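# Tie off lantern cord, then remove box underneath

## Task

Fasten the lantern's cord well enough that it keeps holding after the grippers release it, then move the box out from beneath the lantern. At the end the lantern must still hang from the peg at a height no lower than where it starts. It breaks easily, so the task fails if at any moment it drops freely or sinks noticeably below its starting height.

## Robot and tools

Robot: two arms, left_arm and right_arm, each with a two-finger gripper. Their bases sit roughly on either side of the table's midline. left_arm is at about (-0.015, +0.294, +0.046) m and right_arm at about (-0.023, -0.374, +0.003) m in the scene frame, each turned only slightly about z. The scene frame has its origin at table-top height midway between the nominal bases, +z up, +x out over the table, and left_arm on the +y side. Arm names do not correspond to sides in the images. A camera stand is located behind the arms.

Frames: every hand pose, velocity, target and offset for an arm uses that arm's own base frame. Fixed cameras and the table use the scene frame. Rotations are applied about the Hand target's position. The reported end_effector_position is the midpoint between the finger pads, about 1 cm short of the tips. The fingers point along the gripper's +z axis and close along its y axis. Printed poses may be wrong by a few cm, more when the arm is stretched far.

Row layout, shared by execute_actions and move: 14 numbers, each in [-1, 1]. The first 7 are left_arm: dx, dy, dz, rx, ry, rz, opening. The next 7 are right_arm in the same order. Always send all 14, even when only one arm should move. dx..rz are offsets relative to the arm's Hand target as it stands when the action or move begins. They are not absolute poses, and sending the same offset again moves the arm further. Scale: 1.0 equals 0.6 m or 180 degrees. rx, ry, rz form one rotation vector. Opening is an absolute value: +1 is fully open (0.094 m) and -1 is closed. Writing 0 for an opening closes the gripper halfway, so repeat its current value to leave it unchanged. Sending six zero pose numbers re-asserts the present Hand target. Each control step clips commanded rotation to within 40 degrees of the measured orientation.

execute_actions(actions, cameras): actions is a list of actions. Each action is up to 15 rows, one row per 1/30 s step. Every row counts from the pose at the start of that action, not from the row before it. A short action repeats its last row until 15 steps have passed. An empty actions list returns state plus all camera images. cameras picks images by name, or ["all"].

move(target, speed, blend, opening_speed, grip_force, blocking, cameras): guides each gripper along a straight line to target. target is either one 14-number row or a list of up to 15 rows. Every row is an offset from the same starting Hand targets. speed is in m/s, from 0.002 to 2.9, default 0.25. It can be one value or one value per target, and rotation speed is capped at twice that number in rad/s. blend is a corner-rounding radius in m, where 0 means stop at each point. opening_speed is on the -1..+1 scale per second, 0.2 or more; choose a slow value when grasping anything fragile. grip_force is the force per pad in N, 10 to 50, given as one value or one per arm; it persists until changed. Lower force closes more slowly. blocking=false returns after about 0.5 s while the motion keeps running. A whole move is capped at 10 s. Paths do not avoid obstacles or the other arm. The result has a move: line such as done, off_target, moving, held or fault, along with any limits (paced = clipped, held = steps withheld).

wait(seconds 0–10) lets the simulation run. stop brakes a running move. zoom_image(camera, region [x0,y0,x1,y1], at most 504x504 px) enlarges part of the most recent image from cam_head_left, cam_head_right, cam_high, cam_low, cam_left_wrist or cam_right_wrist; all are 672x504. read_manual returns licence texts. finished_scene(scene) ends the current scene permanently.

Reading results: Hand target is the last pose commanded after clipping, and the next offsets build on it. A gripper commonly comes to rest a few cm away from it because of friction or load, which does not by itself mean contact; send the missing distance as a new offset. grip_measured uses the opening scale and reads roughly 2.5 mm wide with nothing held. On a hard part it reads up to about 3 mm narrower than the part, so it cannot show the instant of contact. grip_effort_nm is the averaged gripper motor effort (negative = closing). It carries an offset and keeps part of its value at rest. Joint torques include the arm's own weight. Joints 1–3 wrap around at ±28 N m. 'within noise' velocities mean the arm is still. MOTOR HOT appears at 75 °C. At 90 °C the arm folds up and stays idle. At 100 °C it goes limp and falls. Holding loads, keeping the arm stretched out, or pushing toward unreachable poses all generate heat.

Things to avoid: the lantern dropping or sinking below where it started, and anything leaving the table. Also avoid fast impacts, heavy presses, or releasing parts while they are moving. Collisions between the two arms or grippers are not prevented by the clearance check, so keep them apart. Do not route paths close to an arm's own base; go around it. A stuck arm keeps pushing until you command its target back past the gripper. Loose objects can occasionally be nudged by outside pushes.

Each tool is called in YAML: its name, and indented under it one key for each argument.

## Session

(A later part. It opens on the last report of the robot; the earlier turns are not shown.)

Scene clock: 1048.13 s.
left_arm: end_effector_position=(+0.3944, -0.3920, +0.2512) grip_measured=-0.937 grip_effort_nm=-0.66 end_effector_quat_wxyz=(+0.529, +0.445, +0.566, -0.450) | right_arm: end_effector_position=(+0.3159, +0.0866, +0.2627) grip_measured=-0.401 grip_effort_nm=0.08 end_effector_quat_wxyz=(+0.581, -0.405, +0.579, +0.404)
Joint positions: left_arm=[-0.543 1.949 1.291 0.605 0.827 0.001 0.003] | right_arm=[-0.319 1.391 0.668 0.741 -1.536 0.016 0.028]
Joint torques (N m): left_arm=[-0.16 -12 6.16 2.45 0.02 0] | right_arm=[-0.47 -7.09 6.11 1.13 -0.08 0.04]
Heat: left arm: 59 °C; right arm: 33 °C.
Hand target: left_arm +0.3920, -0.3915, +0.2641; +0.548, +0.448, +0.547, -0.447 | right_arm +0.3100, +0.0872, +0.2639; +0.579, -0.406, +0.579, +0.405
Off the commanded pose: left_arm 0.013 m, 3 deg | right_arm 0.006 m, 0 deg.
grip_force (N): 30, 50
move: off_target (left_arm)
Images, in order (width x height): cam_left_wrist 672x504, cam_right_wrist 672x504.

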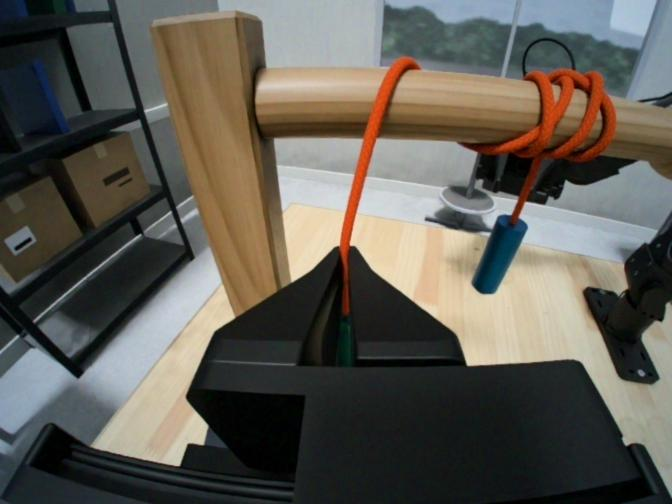

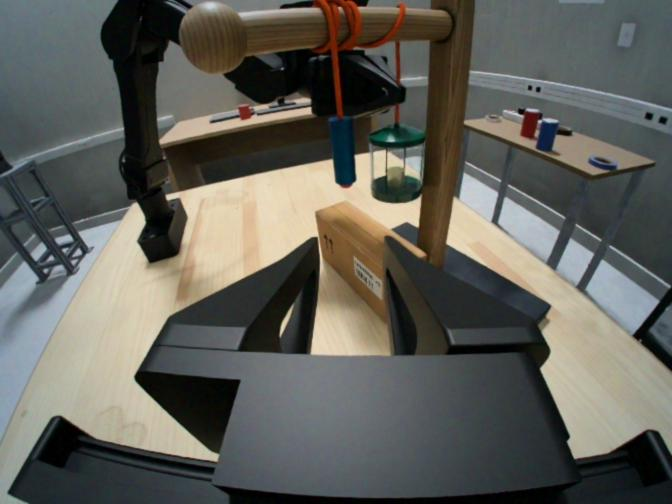

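move:
  target: [0,0,-0.0333,0,0,0,-1.0,0,0,0,0,0,0,-0.4]
  speed: 0.03

move:
  target: [0,0,-0.025,0,0,0,-1.0,0,0,0,0,0,0,-0.4]
  speed: 0.03
  cameras: ["cam_left_wrist"]

zoom_image:
  camera: "cam_left_wrist"
  region: [320, 30, 672, 280]

Scene clock: 1059.60 s.
left_arm: end_effector_position=(+0.3911, -0.3901, +0.2483) grip_measured=-0.937 grip_effort_nm=-0.66 end_effector_quat_wxyz=(+0.539, +0.446, +0.556, -0.448) | right_arm: end_effector_position=(+0.3158, +0.0867, +0.2627) grip_measured=-0.401 grip_effort_nm=0.08 end_effector_quat_wxyz=(+0.580, -0.405, +0.579, +0.404)
Joint positions: left_arm=[-0.543 1.949 1.253 0.673 0.827 0.001 0.003] | right_arm=[-0.319 1.391 0.668 0.741 -1.537 0.017 0.028]
Joint torques (N m): left_arm=[-0.13 -9.43 5.82 2.47 0 0] | right_arm=[-0.49 -7.08 6.11 1.13 -0.08 0.05]
Heat: left arm: 59 °C; right arm: 32 °C.
Hand target: left_arm +0.3920, -0.3915, +0.2441; +0.548, +0.448, +0.548, -0.447 | right_arm +0.3100, +0.0872, +0.2639; +0.579, -0.406, +0.579, +0.405
Off the commanded pose: left_arm 0.005 m, 1 deg | right_arm 0.006 m, 0 deg.
grip_force (N): 30, 50
move: done

Scene clock: 1060.60 s.
left_arm: end_effector_position=(+0.3902, -0.3899, +0.2450) grip_measured=-0.937 grip_effort_nm=-0.66 end_effector_quat_wxyz=(+0.553, +0.449, +0.542, -0.447) | right_arm: end_effector_position=(+0.3158, +0.0867, +0.2627) grip_measured=-0.401 grip_effort_nm=0.08 end_effector_quat_wxyz=(+0.580, -0.405, +0.579, +0.404)
Joint positions: left_arm=[-0.543 1.966 1.229 0.752 0.829 0.001 0.003] | right_arm=[-0.319 1.391 0.668 0.741 -1.537 0.017 0.028]
Joint torques (N m): left_arm=[-0.08 -8.65 5.41 2.22 -0.03 0] | right_arm=[-0.35 -7.09 6.02 1.14 -0.07 0.05]
Heat: left arm: 59 °C; right arm: 32 °C.
Hand target: left_arm +0.3920, -0.3915, +0.2290; +0.548, +0.448, +0.548, -0.447 | right_arm +0.3100, +0.0872, +0.2639; +0.579, -0.406, +0.579, +0.405
Off the commanded pose: left_arm 0.016 m, 1 deg | right_arm 0.006 m, 0 deg.
grip_force (N): 30, 50
move: off_target (left_arm)
Images, in order (width x height): cam_left_wrist 672x504.

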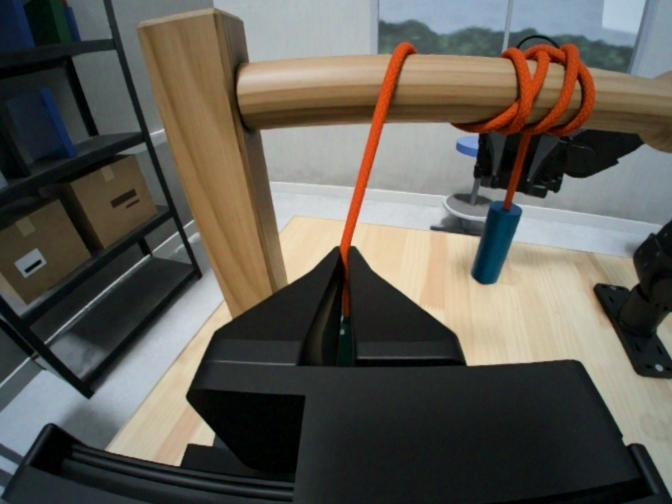

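Scaled by 1.432 from the camera's 672x504 image, which has a finer 960x720 frame.

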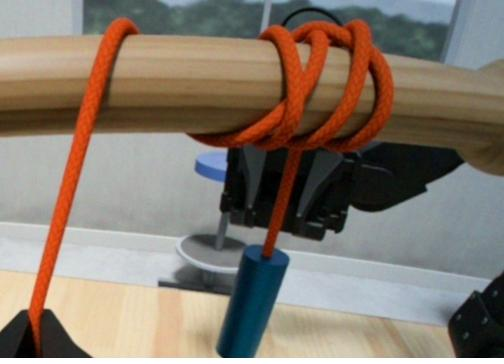

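move:
  target: [0,0,-0.0333,0,0,0,-1.0,0,0,0,0,0,0,-0.4]
  speed: 0.03
  cameras: ["cam_left_wrist"]

zoom_image:
  camera: "cam_left_wrist"
  region: [320, 30, 672, 280]

Scene clock: 1067.83 s.
left_arm: end_effector_position=(+0.3860, -0.3919, +0.2400) grip_measured=-0.937 grip_effort_nm=-0.66 end_effector_quat_wxyz=(+0.568, +0.455, +0.519, -0.448) | right_arm: end_effector_position=(+0.3158, +0.0867, +0.2627) grip_measured=-0.401 grip_effort_nm=0.08 end_effector_quat_wxyz=(+0.580, -0.405, +0.579, +0.404)
Joint positions: left_arm=[-0.549 1.994 1.201 0.862 0.838 0.001 0.003] | right_arm=[-0.319 1.391 0.668 0.741 -1.537 0.017 0.028]
Joint torques (N m): left_arm=[0.4 -7.92 4.72 1.78 -0.16 -0.01] | right_arm=[-0.42 -7.06 6.11 1.14 -0.09 0.07]
Heat: left arm: 58 °C; right arm: 32 °C.
Hand target: left_arm +0.3921, -0.3915, +0.2090; +0.548, +0.448, +0.548, -0.447 | right_arm +0.3100, +0.0872, +0.2639; +0.579, -0.406, +0.579, +0.405
Off the commanded pose: left_arm 0.032 m, 4 deg | right_arm 0.006 m, 0 deg.
grip_force (N): 30, 50
move: off_target (left_arm)
Images, in order (width x height): cam_left_wrist 672x504.

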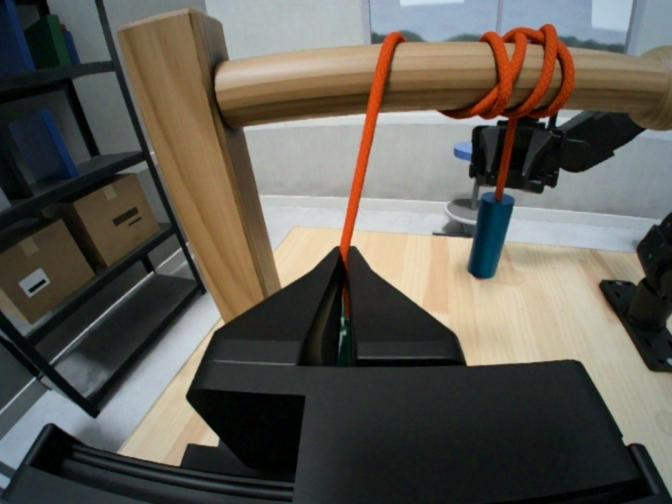

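Scaled by 1.432 from the camera's 672x504 image, which has a finer 960x720 frame.

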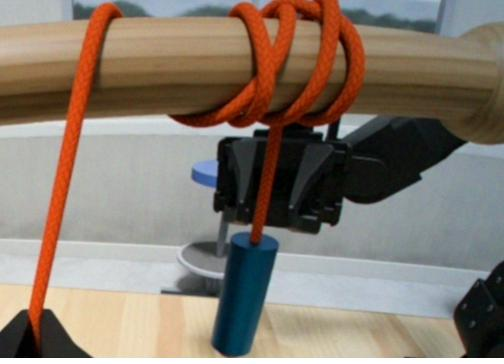

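wait:
  seconds: 1.5
  cameras: ["cam_low"]

zoom_image:
  camera: "cam_low"
  region: [280, 140, 440, 300]

Scene clock: 1079.40 s.
left_arm: end_effector_position=(+0.3860, -0.3919, +0.2399) grip_measured=-0.937 grip_effort_nm=-0.66 end_effector_quat_wxyz=(+0.568, +0.455, +0.519, -0.448) | right_arm: end_effector_position=(+0.3158, +0.0867, +0.2627) grip_measured=-0.401 grip_effort_nm=0.08 end_effector_quat_wxyz=(+0.580, -0.405, +0.579, +0.404)
Joint positions: left_arm=[-0.549 1.995 1.201 0.863 0.838 0.001 0.003] | right_arm=[-0.319 1.391 0.668 0.741 -1.537 0.017 0.028]
Joint torques (N m): left_arm=[0.4 -7.95 4.71 1.78 -0.16 -0.01] | right_arm=[-0.44 -7.09 6.08 1.12 -0.07 0.08]
Heat: left arm: 56 °C; right arm: 31 °C.
Hand target: left_arm +0.3921, -0.3915, +0.2091; +0.548, +0.448, +0.547, -0.447 | right_arm +0.3100, +0.0872, +0.2639; +0.579, -0.406, +0.579, +0.405
Tool commands: left_gripper/opening=-1.0 right_gripper/opening=-0.4
Off the commanded pose: left_arm 0.031 m, 4 deg | right_arm 0.006 m, 0 deg.
grip_force (N): 30, 50
wait: 1.50 s; at rest from the start
Images, in order (width x height): cam_low 672x504.

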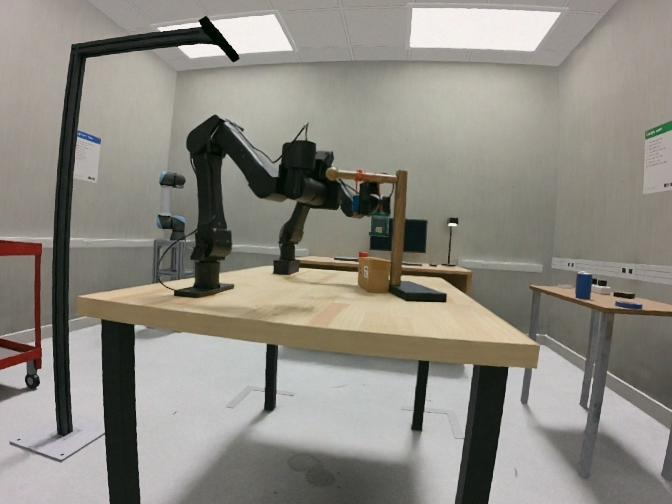

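Scaled by 3.150 from the camera's 672x504 image, which has a finer 960x720 frame.

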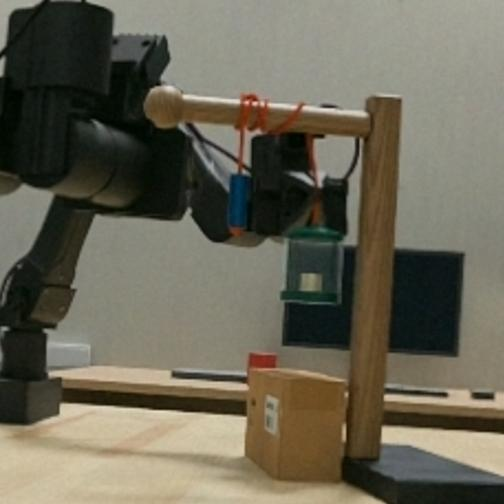

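move:
  target: [0,0,0.03,0,0,0,-1.0,0,0,0,0,0,0,-0.4]
  speed: 0.03

move:
  target: [0,0,0,0,0,0,-0.8,0,0,0,0,0,0,-0.4]
  opening_speed: 0.2
  cameras: ["cam_left_wrist","cam_low"]

zoom_image:
  camera: "cam_low"
  region: [280, 140, 440, 300]

zoom_image:
  camera: "cam_left_wrist"
  region: [250, 20, 602, 284]

Scene clock: 1111.93 s.
left_arm: end_effector_position=(+0.3858, -0.3920, +0.2390) grip_measured=-0.937 grip_effort_nm=-0.66 end_effector_quat_wxyz=(+0.566, +0.456, +0.521, -0.449) | right_arm: end_effector_position=(+0.3158, +0.0867, +0.2627) grip_measured=-0.401 grip_effort_nm=0.08 end_effector_quat_wxyz=(+0.580, -0.405, +0.579, +0.404)
Joint positions: left_arm=[-0.549 1.995 1.201 0.858 0.839 0.001 0.003] | right_arm=[-0.319 1.391 0.668 0.741 -1.537 0.017 0.028]
Joint torques (N m): left_arm=[0.44 -10.4 6.9 1.19 -0.17 -0.03] | right_arm=[-0.42 -7.09 6.15 1.14 -0.07 0.05]
Heat: left arm: 53 °C; right arm: 31 °C.
Hand target: left_arm +0.3921, -0.3915, +0.2270; +0.548, +0.448, +0.548, -0.447 | right_arm +0.3100, +0.0872, +0.2639; +0.579, -0.406, +0.579, +0.405
Off the commanded pose: left_arm 0.014 m, 4 deg | right_arm 0.006 m, 0 deg.
grip_force (N): 30, 50
move: off_target (left_arm)

Scene clock: 1113.20 s.
left_arm: end_effector_position=(+0.3865, -0.3921, +0.2305) grip_measured=-0.802 grip_effort_nm=0.13 end_effector_quat_wxyz=(+0.551, +0.453, +0.537, -0.451) | right_arm: end_effector_position=(+0.3158, +0.0867, +0.2627) grip_measured=-0.401 grip_effort_nm=0.08 end_effector_quat_wxyz=(+0.580, -0.405, +0.579, +0.404)
Joint positions: left_arm=[-0.549 1.995 1.201 0.813 0.837 0.001 0.009] | right_arm=[-0.319 1.391 0.668 0.741 -1.537 0.017 0.028]
Joint torques (N m): left_arm=[0.43 -10.44 7.25 1.64 -0.12 -0.02] | right_arm=[-0.46 -7.04 6.13 1.14 -0.08 0.06]
Heat: left arm: 53 °C; right arm: 31 °C.
Hand target: left_arm +0.3921, -0.3915, +0.2271; +0.548, +0.448, +0.547, -0.447 | right_arm +0.3100, +0.0872, +0.2639; +0.579, -0.406, +0.579, +0.405
Off the commanded pose: left_arm 0.007 m, 1 deg | right_arm 0.006 m, 0 deg.
grip_force (N): 30, 50
move: done
Images, in order (width x height): cam_low 672x504, cam_left_wrist 672x504.

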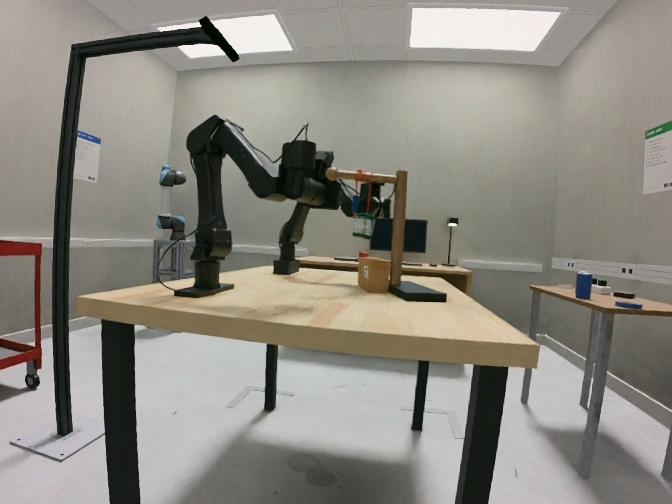

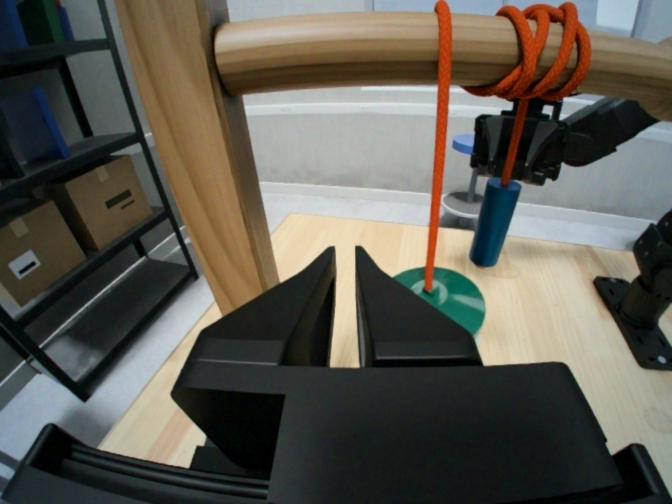

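Scaled by 3.150 from the camera's 672x504 image, which has a finer 960x720 frame.

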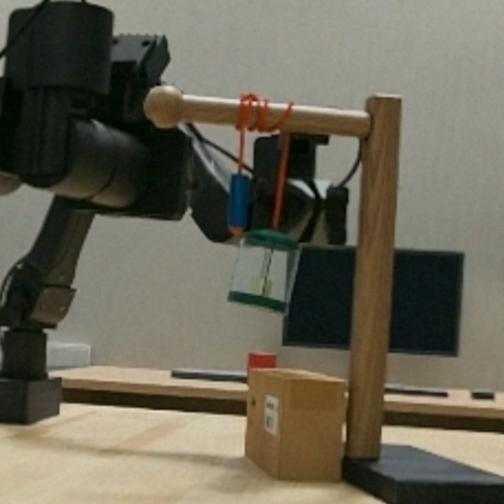

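Scaled by 1.432 from the camera's 672x504 image, which has a finer 960x720 frame.

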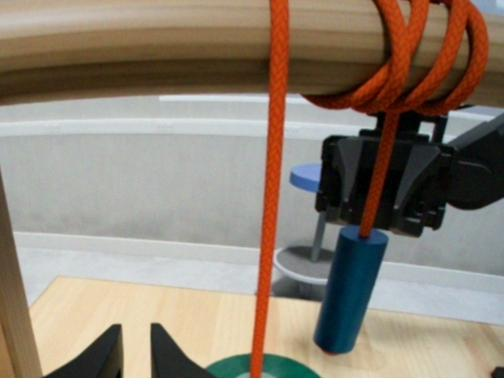

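wait:
  seconds: 0.5
  cameras: ["cam_left_wrist","cam_low"]

zoom_image:
  camera: "cam_low"
  region: [280, 140, 440, 300]

Scene clock: 1124.63 s.
left_arm: end_effector_position=(+0.3865, -0.3921, +0.2304) grip_measured=-0.802 grip_effort_nm=0.14 end_effector_quat_wxyz=(+0.551, +0.453, +0.537, -0.450) | right_arm: end_effector_position=(+0.3158, +0.0867, +0.2627) grip_measured=-0.401 grip_effort_nm=0.08 end_effector_quat_wxyz=(+0.580, -0.405, +0.579, +0.404)
Joint positions: left_arm=[-0.549 1.995 1.201 0.813 0.837 0.001 0.009] | right_arm=[-0.319 1.391 0.668 0.741 -1.537 0.017 0.028]
Joint torques (N m): left_arm=[0.46 -10.4 7.23 1.62 -0.12 0] | right_arm=[-0.4 -7.1 6.04 1.13 -0.09 0.06]
Heat: left arm: 54 °C; right arm: 31 °C.
Hand target: left_arm +0.3921, -0.3915, +0.2271; +0.548, +0.448, +0.548, -0.447 | right_arm +0.3100, +0.0872, +0.2639; +0.579, -0.406, +0.579, +0.405
Tool commands: left_gripper/opening=-0.8 right_gripper/opening=-0.4
Off the commanded pose: left_arm 0.007 m, 1 deg | right_arm 0.006 m, 0 deg.
grip_force (N): 30, 50
wait: 0.50 s; at rest from the start
Images, in order (width x height): cam_low 672x504, cam_left_wrist 672x504.

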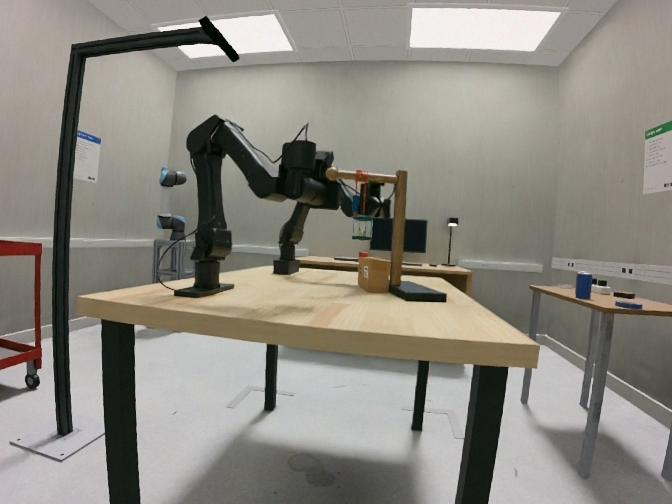

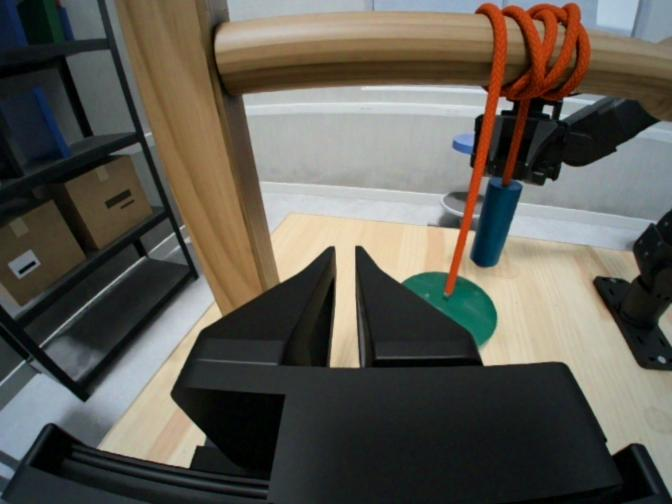

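Scaled by 3.150 from the camera's 672x504 image, which has a finer 960x720 frame.

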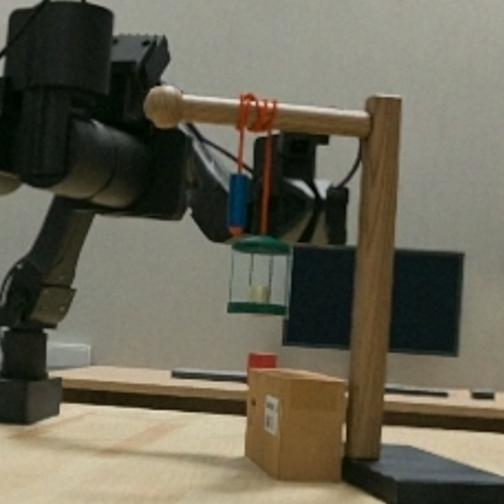

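move:
  target: [-0.0394,0.196,0,0,0,0,-0.8,0,0,0,0,0,0,-0.4]
  speed: 0.1
  cameras: ["cam_left_wrist","cam_low","cam_right_wrist"]

zoom_image:
  camera: "cam_low"
  region: [280, 140, 440, 300]

Scene clock: 1152.80 s.
left_arm: end_effector_position=(+0.3755, -0.2759, +0.2154) grip_measured=-0.802 grip_effort_nm=0.13 end_effector_quat_wxyz=(+0.537, +0.441, +0.561, -0.450) | right_arm: end_effector_position=(+0.3158, +0.0867, +0.2627) grip_measured=-0.401 grip_effort_nm=0.08 end_effector_quat_wxyz=(+0.580, -0.405, +0.579, +0.404)
Joint positions: left_arm=[-0.288 1.81 0.913 0.861 1.075 0.001 0.009] | right_arm=[-0.319 1.391 0.668 0.741 -1.537 0.017 0.028]
Joint torques (N m): left_arm=[0.06 -11.59 4.7 1.93 0.09 0.02] | right_arm=[-0.46 -7.08 6.11 1.12 -0.1 0.05]
Heat: left arm: 56 °C; right arm: 31 °C.
Hand target: left_arm +0.3684, -0.2739, +0.2270; +0.547, +0.448, +0.548, -0.447 | right_arm +0.3100, +0.0872, +0.2639; +0.579, -0.406, +0.579, +0.405
Off the commanded pose: left_arm 0.014 m, 2 deg | right_arm 0.006 m, 0 deg.
grip_force (N): 30, 50
move: off_target (left_arm)
Images, in order (width x height): cam_low 672x504, cam_left_wrist 672x504, cam_right_wrist 672x504.

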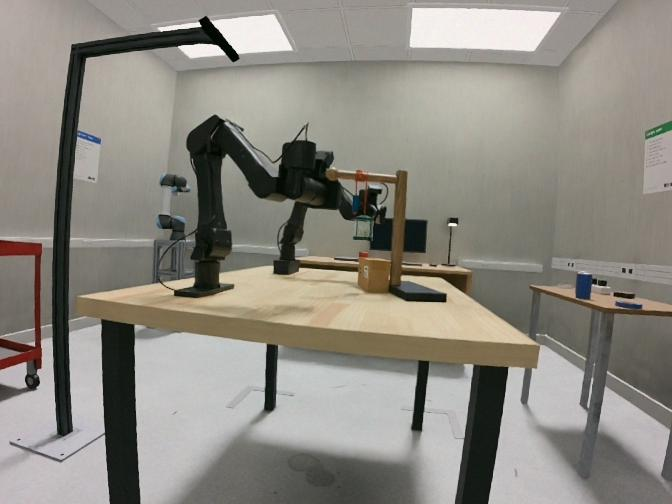

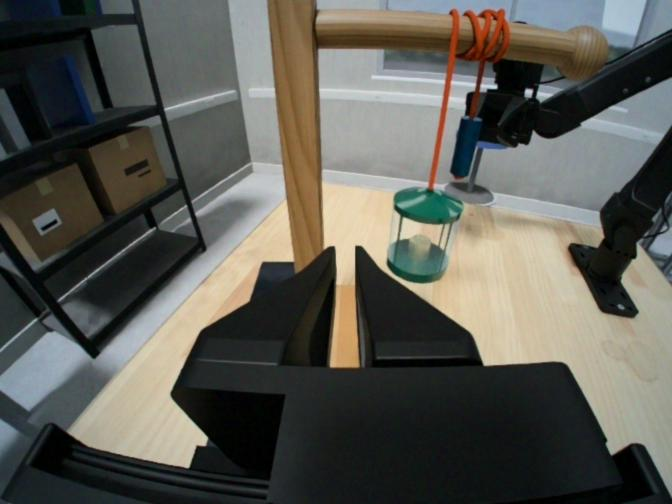

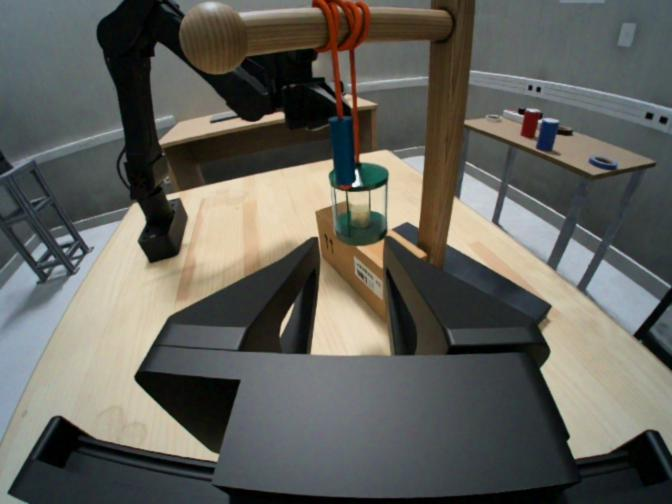

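Scaled by 3.150 from the camera's 672x504 image, which has a finer 960x720 frame.

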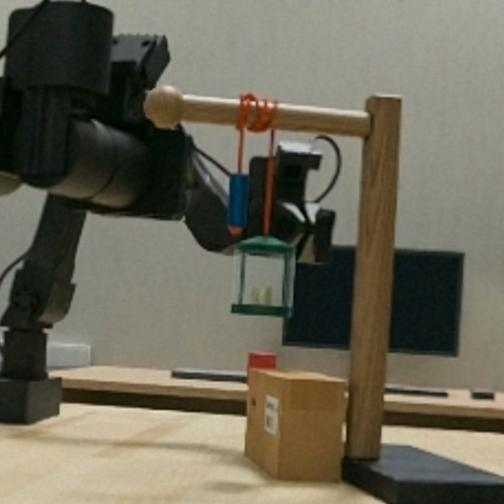

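wait:
  seconds: 0
  cameras: ["cam_high","cam_head_left","cam_low"]

zoom_image:
  camera: "cam_low"
  region: [280, 140, 440, 300]

zoom_image:
  camera: "cam_high"
  region: [220, 120, 520, 345]

Scene clock: 1163.77 s.
left_arm: end_effector_position=(+0.3754, -0.2759, +0.2154) grip_measured=-0.802 grip_effort_nm=0.13 end_effector_quat_wxyz=(+0.537, +0.441, +0.561, -0.450) | right_arm: end_effector_position=(+0.3158, +0.0867, +0.2627) grip_measured=-0.401 grip_effort_nm=0.08 end_effector_quat_wxyz=(+0.580, -0.405, +0.579, +0.404)
Joint positions: left_arm=[-0.288 1.81 0.913 0.861 1.075 0.001 0.009] | right_arm=[-0.319 1.391 0.668 0.741 -1.537 0.017 0.028]
Joint torques (N m): left_arm=[0.09 -11.59 4.71 1.94 0.11 0] | right_arm=[-0.42 -7.08 6.12 1.11 -0.05 0.07]
Heat: left arm: 58 °C; right arm: 31 °C.
Hand target: left_arm +0.3684, -0.2739, +0.2269; +0.547, +0.448, +0.548, -0.447 | right_arm +0.3100, +0.0872, +0.2639; +0.579, -0.406, +0.579, +0.405
Tool commands: left_gripper/opening=-0.8 right_gripper/opening=-0.4
Off the commanded pose: left_arm 0.014 m, 2 deg | right_arm 0.006 m, 0 deg.
grip_force (N): 30, 50
Images, in order (width x height): cam_head_left 672x504, cam_high 672x504, cam_low 672x504.

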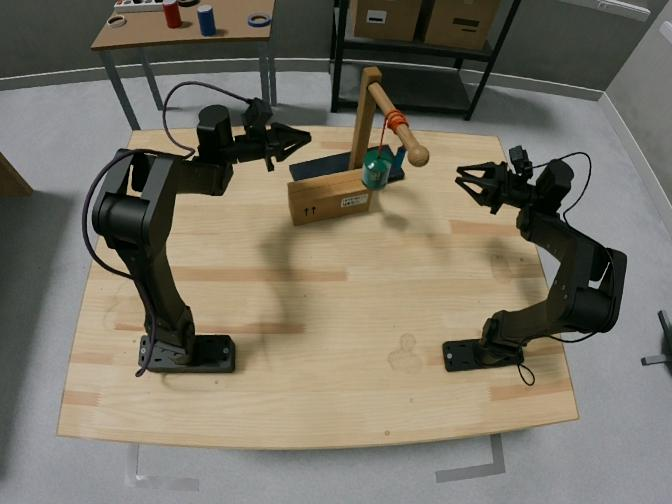

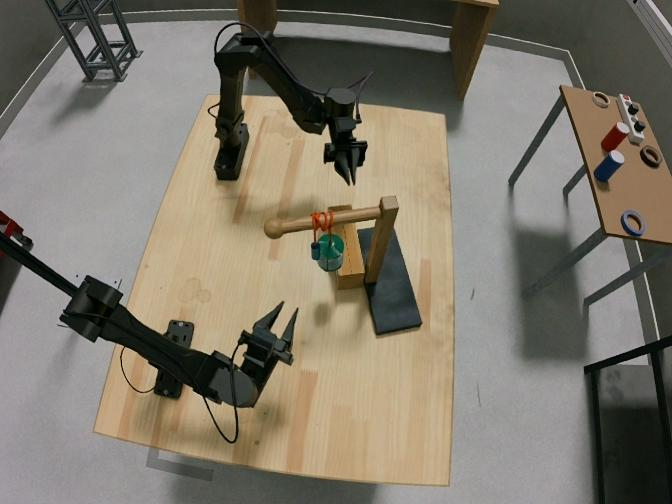

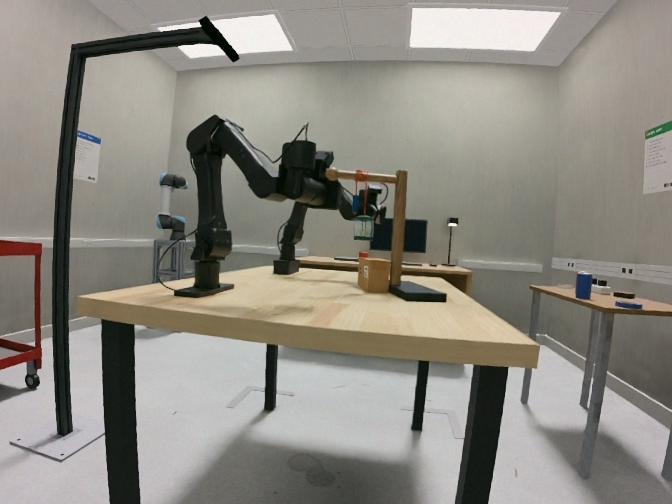

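Scaled by 3.150 from the camera's 672x504 image, which has a finer 960x720 frame.

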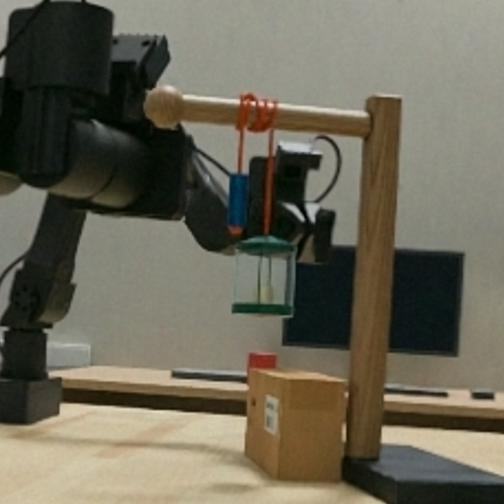

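Scaled by 1.680 from the camera's 672x504 image, which has a finer 960x720 frame.

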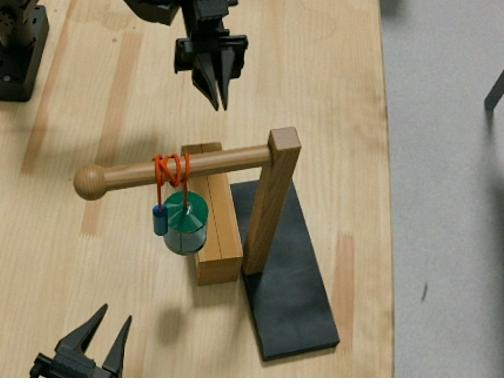

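move:
  target: [-0.036,0.15,-0.185,0.1633,0.0328,0,1.0,0,0,0,0,0,0,-0.4]
  speed: 0.15
  opening_speed: 0.8
  cameras: ["cam_left_wrist","cam_head_left"]

Scene clock: 1197.60 s.
left_arm: end_effector_position=(+0.3436, -0.1845, +0.1114) grip_measured=+0.998 grip_effort_nm=0.14 end_effector_quat_wxyz=(+0.386, +0.547, +0.673, -0.315) | right_arm: end_effector_position=(+0.3158, +0.0867, +0.2627) grip_measured=-0.401 grip_effort_nm=0.08 end_effector_quat_wxyz=(+0.580, -0.405, +0.579, +0.404)
Joint positions: left_arm=[-0.105 1.711 0.995 -0.374 0.966 1.003 0.094] | right_arm=[-0.319 1.391 0.668 0.741 -1.537 0.017 0.028]
Joint torques (N m): left_arm=[0.53 -7.32 7.95 0.88 0.56 0.1] | right_arm=[-0.44 -7.04 6.08 1.14 -0.06 0.04]
Heat: left arm: 61 °C; right arm: 31 °C.
Hand target: left_arm +0.3468, -0.1839, +0.1161; +0.388, +0.549, +0.670, -0.316 | right_arm +0.3100, +0.0872, +0.2639; +0.579, -0.406, +0.579, +0.405
Off the commanded pose: left_arm 0.006 m, 0 deg | right_arm 0.006 m, 0 deg.
grip_force (N): 30, 50
move: done
Images, in order (width x height): cam_head_left 672x504, cam_left_wrist 672x504.

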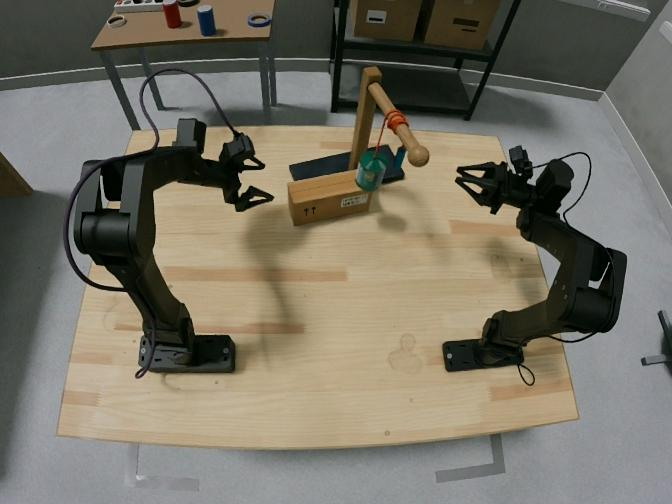

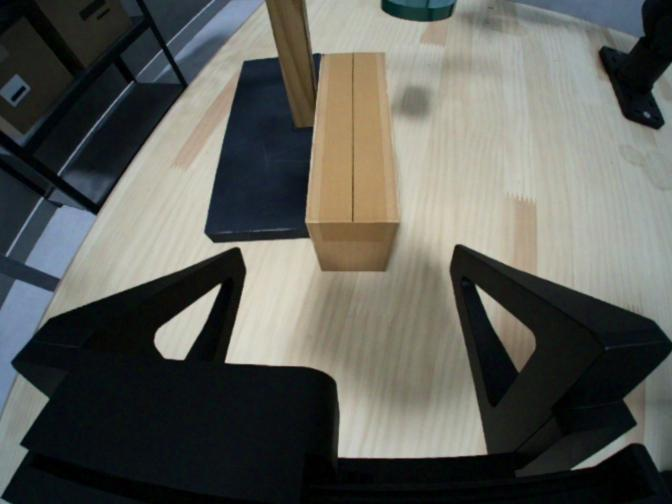

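move:
  target:
    - [0,0,-0.165,0,0,0,1.0,0,0,0,0,0,0,-0.4]
    - [0.0305,-0.1519,-0.165,0,0,0,1.0,0,0,0,0,0,0,-0.4]
  speed: 0.12
  blend: [0.02,0]
  grip_force: [30,50]
  cameras: ["cam_left_wrist"]

Scene clock: 1230.43 s.
left_arm: end_effector_position=(+0.3596, -0.2730, +0.0219) grip_measured=+0.998 grip_effort_nm=0.13 end_effector_quat_wxyz=(+0.386, +0.550, +0.670, -0.315) | right_arm: end_effector_position=(+0.3158, +0.0867, +0.2627) grip_measured=-0.401 grip_effort_nm=0.08 end_effector_quat_wxyz=(+0.580, -0.405, +0.579, +0.404)
Joint positions: left_arm=[-0.353 2.032 0.937 0.256 0.826 0.687 0.094] | right_arm=[-0.319 1.391 0.668 0.741 -1.537 0.017 0.028]
Joint torques (N m): left_arm=[0.06 -7.54 6.52 1.71 0.38 -0.09] | right_arm=[-0.4 -7.04 6.06 1.13 -0.06 0.05]
Heat: left arm: 53 °C; right arm: 31 °C.
Hand target: left_arm +0.3650, -0.2751, +0.0171; +0.387, +0.549, +0.670, -0.316 | right_arm +0.3100, +0.0872, +0.2639; +0.579, -0.406, +0.579, +0.405
Off the commanded pose: left_arm 0.008 m, 0 deg | right_arm 0.006 m, 0 deg.
grip_force (N): 30, 50
move: done
Images, in order (width x height): cam_left_wrist 672x504.

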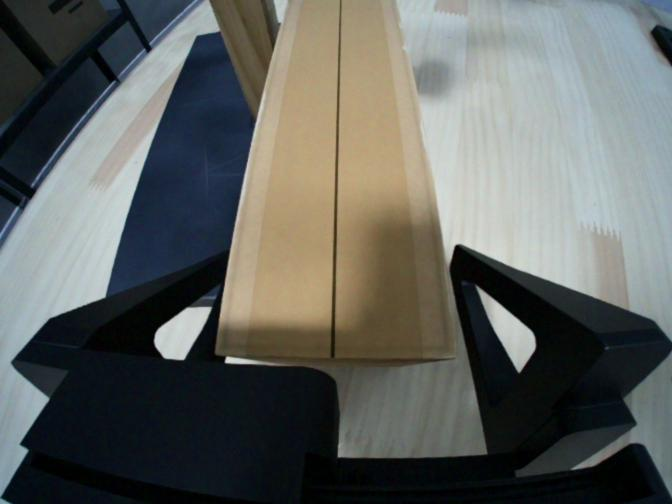

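move:
  target:
    - [0,0,-0.0167,0,0,0,1.0,0,0,0,0,0,0,-0.4]
    - [0,0,-0.0167,0,0,0,0.29,0,0,0,0,0,0,-0.4]
  speed: 0.1
  opening_speed: 0.4
  cameras: ["cam_left_wrist"]

Scene clock: 1248.13 s.
left_arm: end_effector_position=(+0.3617, -0.2736, +0.0131) grip_measured=+0.339 grip_effort_nm=-0.61 end_effector_quat_wxyz=(+0.388, +0.550, +0.670, -0.314) | right_arm: end_effector_position=(+0.3158, +0.0867, +0.2627) grip_measured=-0.401 grip_effort_nm=0.08 end_effector_quat_wxyz=(+0.580, -0.405, +0.579, +0.404)
Joint positions: left_arm=[-0.353 2.064 0.937 0.294 0.825 0.686 0.063] | right_arm=[-0.319 1.391 0.668 0.741 -1.537 0.017 0.028]
Joint torques (N m): left_arm=[0.01 -7.79 5.97 1.72 0.38 -0.06] | right_arm=[-0.46 -7.1 6.09 1.13 -0.09 0.04]
Heat: left arm: 50 °C; right arm: 31 °C.
Hand target: left_arm +0.3650, -0.2751, +0.0070; +0.387, +0.549, +0.670, -0.316 | right_arm +0.3100, +0.0872, +0.2639; +0.579, -0.406, +0.579, +0.405
Off the commanded pose: left_arm 0.007 m, 0 deg | right_arm 0.006 m, 0 deg.
grip_force (N): 30, 50
move: done
Images, in order (width x height): cam_left_wrist 672x504.

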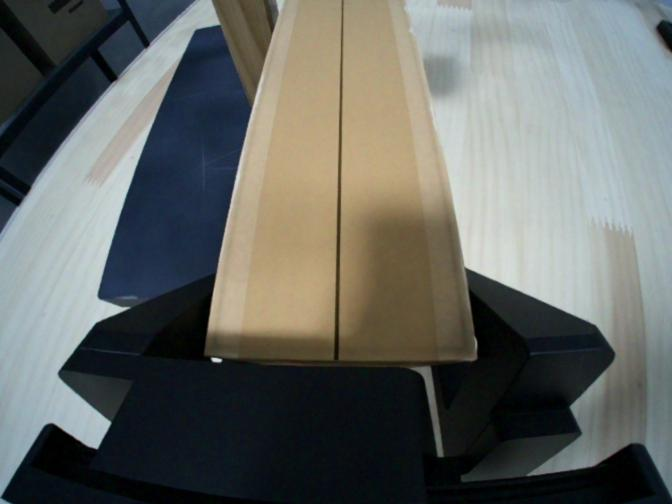

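move:
  target: [-0.0722,0.3593,0.0,0,0,0,0.29,0,0,0,0,0,0,-0.4]
  speed: 0.1
  cameras: ["cam_head_left","cam_low","cam_left_wrist"]

zoom_image:
  camera: "cam_low"
  region: [280, 140, 440, 300]

Scene clock: 1269.00 s.
left_arm: end_effector_position=(+0.3235, -0.0602, +0.0128) grip_measured=+0.336 grip_effort_nm=-0.66 end_effector_quat_wxyz=(+0.396, +0.549, +0.669, -0.307) | right_arm: end_effector_position=(+0.3158, +0.0867, +0.2627) grip_measured=-0.401 grip_effort_nm=0.08 end_effector_quat_wxyz=(+0.580, -0.405, +0.579, +0.404)
Joint positions: left_arm=[0.307 2.039 0.991 -0.665 1.045 1.763 0.063] | right_arm=[-0.319 1.391 0.668 0.741 -1.537 0.017 0.028]
Joint torques (N m): left_arm=[0.14 -6.79 5.34 -0.22 0.5 0.18] | right_arm=[-0.42 -7.08 6.09 1.12 -0.07 0.05]
Heat: left arm: 50 °C; right arm: 31 °C.
Hand target: left_arm +0.3217, -0.0595, +0.0070; +0.387, +0.549, +0.670, -0.316 | right_arm +0.3100, +0.0872, +0.2639; +0.579, -0.406, +0.579, +0.405
Off the commanded pose: left_arm 0.006 m, 1 deg | right_arm 0.006 m, 0 deg.
grip_force (N): 30, 50
move: done
Images, in order (width x height): cam_head_left 672x504, cam_low 672x504, cam_left_wrist 672x504.

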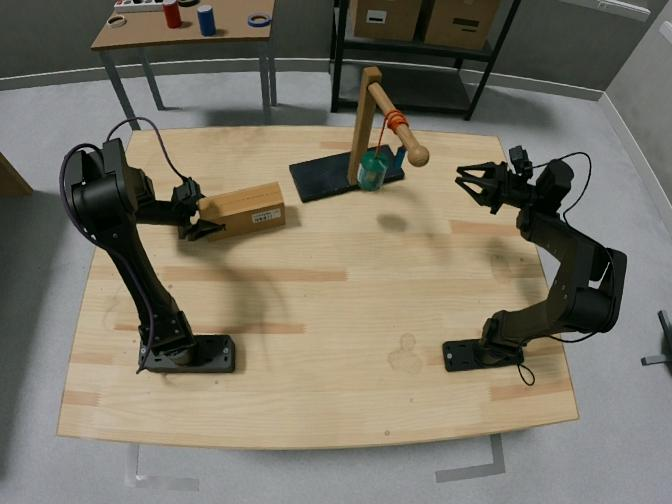

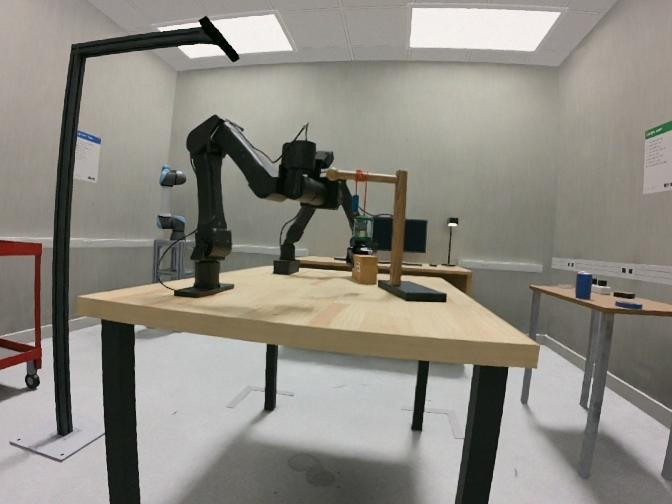

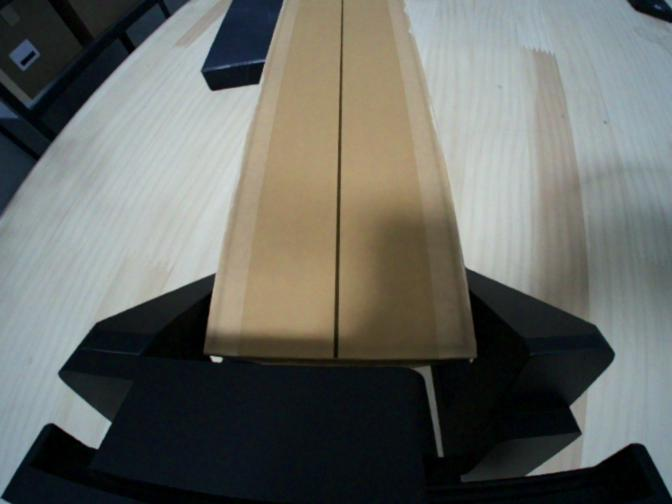

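Scaled by 3.150 from the camera's 672x504 image, which has a finer 960x720 frame.

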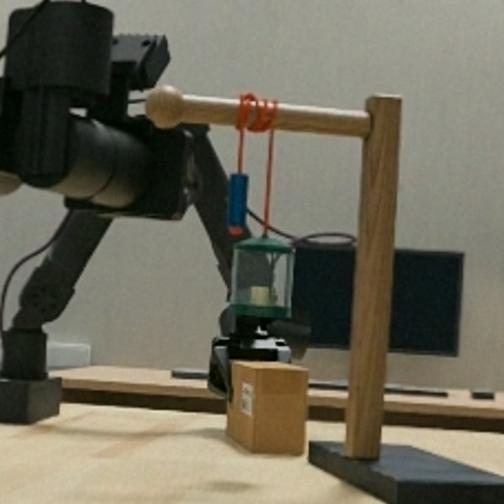

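move:
  target:
    - [0,0,0.025,0,0,0,0.29,0,0,0,0,0,0,-0.4]
    - [0,0,0.025,0,0,0,0.8,0,0,0,0,0,0,-0.4]
  speed: 0.06
  opening_speed: 0.4
  cameras: ["cam_left_wrist"]

Scene clock: 1281.17 s.
left_arm: end_effector_position=(+0.3169, -0.0602, +0.0130) grip_measured=+0.797 grip_effort_nm=0.13 end_effector_quat_wxyz=(+0.378, +0.546, +0.676, -0.319) | right_arm: end_effector_position=(+0.3158, +0.0867, +0.2627) grip_measured=-0.401 grip_effort_nm=0.08 end_effector_quat_wxyz=(+0.580, -0.405, +0.579, +0.404)
Joint positions: left_arm=[0.307 2.039 1.003 -0.727 1.023 1.773 0.084] | right_arm=[-0.319 1.391 0.668 0.741 -1.537 0.017 0.028]
Joint torques (N m): left_arm=[0.16 -9.84 5.52 -0.27 0.71 0.08] | right_arm=[-0.42 -7.06 6.05 1.15 -0.09 0.05]
Heat: left arm: 49 °C; right arm: 31 °C.
Hand target: left_arm +0.3217, -0.0595, +0.0220; +0.387, +0.549, +0.670, -0.316 | right_arm +0.3100, +0.0872, +0.2639; +0.579, -0.406, +0.579, +0.405
Off the commanded pose: left_arm 0.010 m, 1 deg | right_arm 0.006 m, 0 deg.
grip_force (N): 30, 50
move: done
Images, in order (width x height): cam_left_wrist 672x504.

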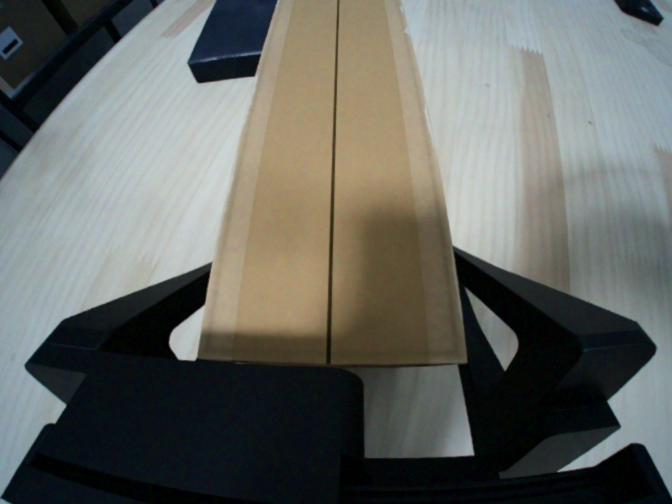

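move:
  target: [0,0,0.2,0,0,0,0.8,0,0,0,0,0,0,-0.4]
  speed: 0.1
  cameras: ["cam_head_left","cam_low","cam_high"]

zoom_image:
  camera: "cam_low"
  region: [280, 140, 440, 300]

Scene clock: 1292.03 s.
left_arm: end_effector_position=(+0.3196, -0.0591, +0.1274) grip_measured=+0.797 grip_effort_nm=0.13 end_effector_quat_wxyz=(+0.373, +0.543, +0.679, -0.324) | right_arm: end_effector_position=(+0.3158, +0.0867, +0.2627) grip_measured=-0.401 grip_effort_nm=0.08 end_effector_quat_wxyz=(+0.580, -0.405, +0.579, +0.404)
Joint positions: left_arm=[0.307 1.816 1.225 -1.188 1.021 1.773 0.084] | right_arm=[-0.319 1.391 0.668 0.741 -1.537 0.017 0.028]
Joint torques (N m): left_arm=[0.17 -10.09 6.93 -0.29 0.72 0.09] | right_arm=[-0.44 -7.04 6.12 1.11 -0.08 0.05]
Heat: left arm: 49 °C; right arm: 31 °C.
Hand target: left_arm +0.3218, -0.0595, +0.1420; +0.387, +0.549, +0.670, -0.316 | right_arm +0.3100, +0.0872, +0.2639; +0.579, -0.406, +0.579, +0.405
Off the commanded pose: left_arm 0.015 m, 2 deg | right_arm 0.006 m, 0 deg.
grip_force (N): 30, 50
move: off_target (left_arm)
Images, in order (width x height): cam_head_left 672x504, cam_high 672x504, cam_low 672x504.

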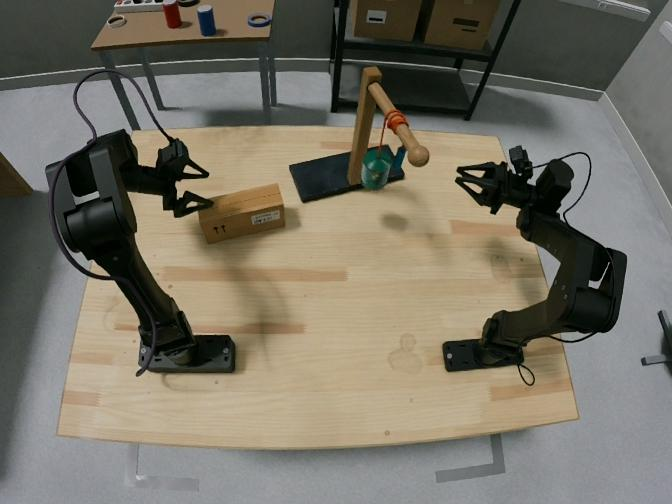

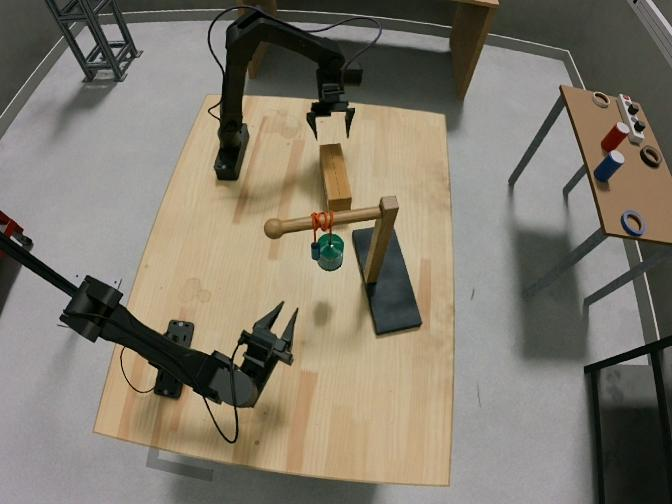

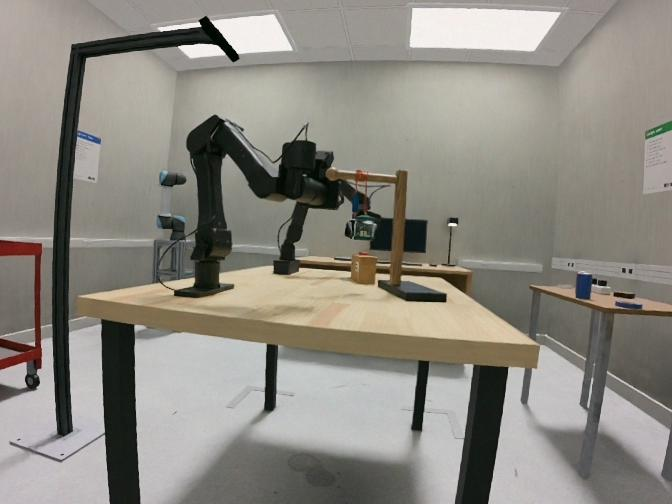

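Scaled by 3.150 from the camera's 672x504 image, which has a finer 960x720 frame.

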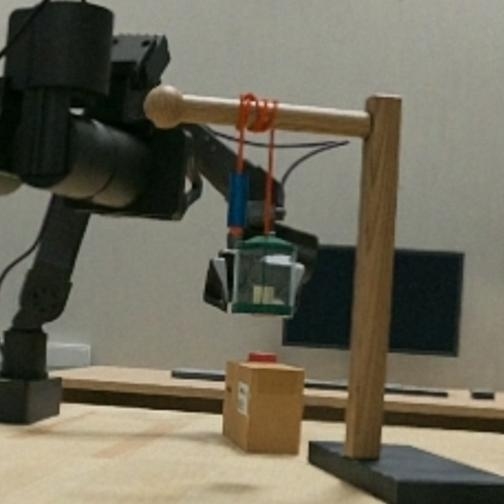

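finished_scene:
  scene: 2

The scene is finished: the task was done.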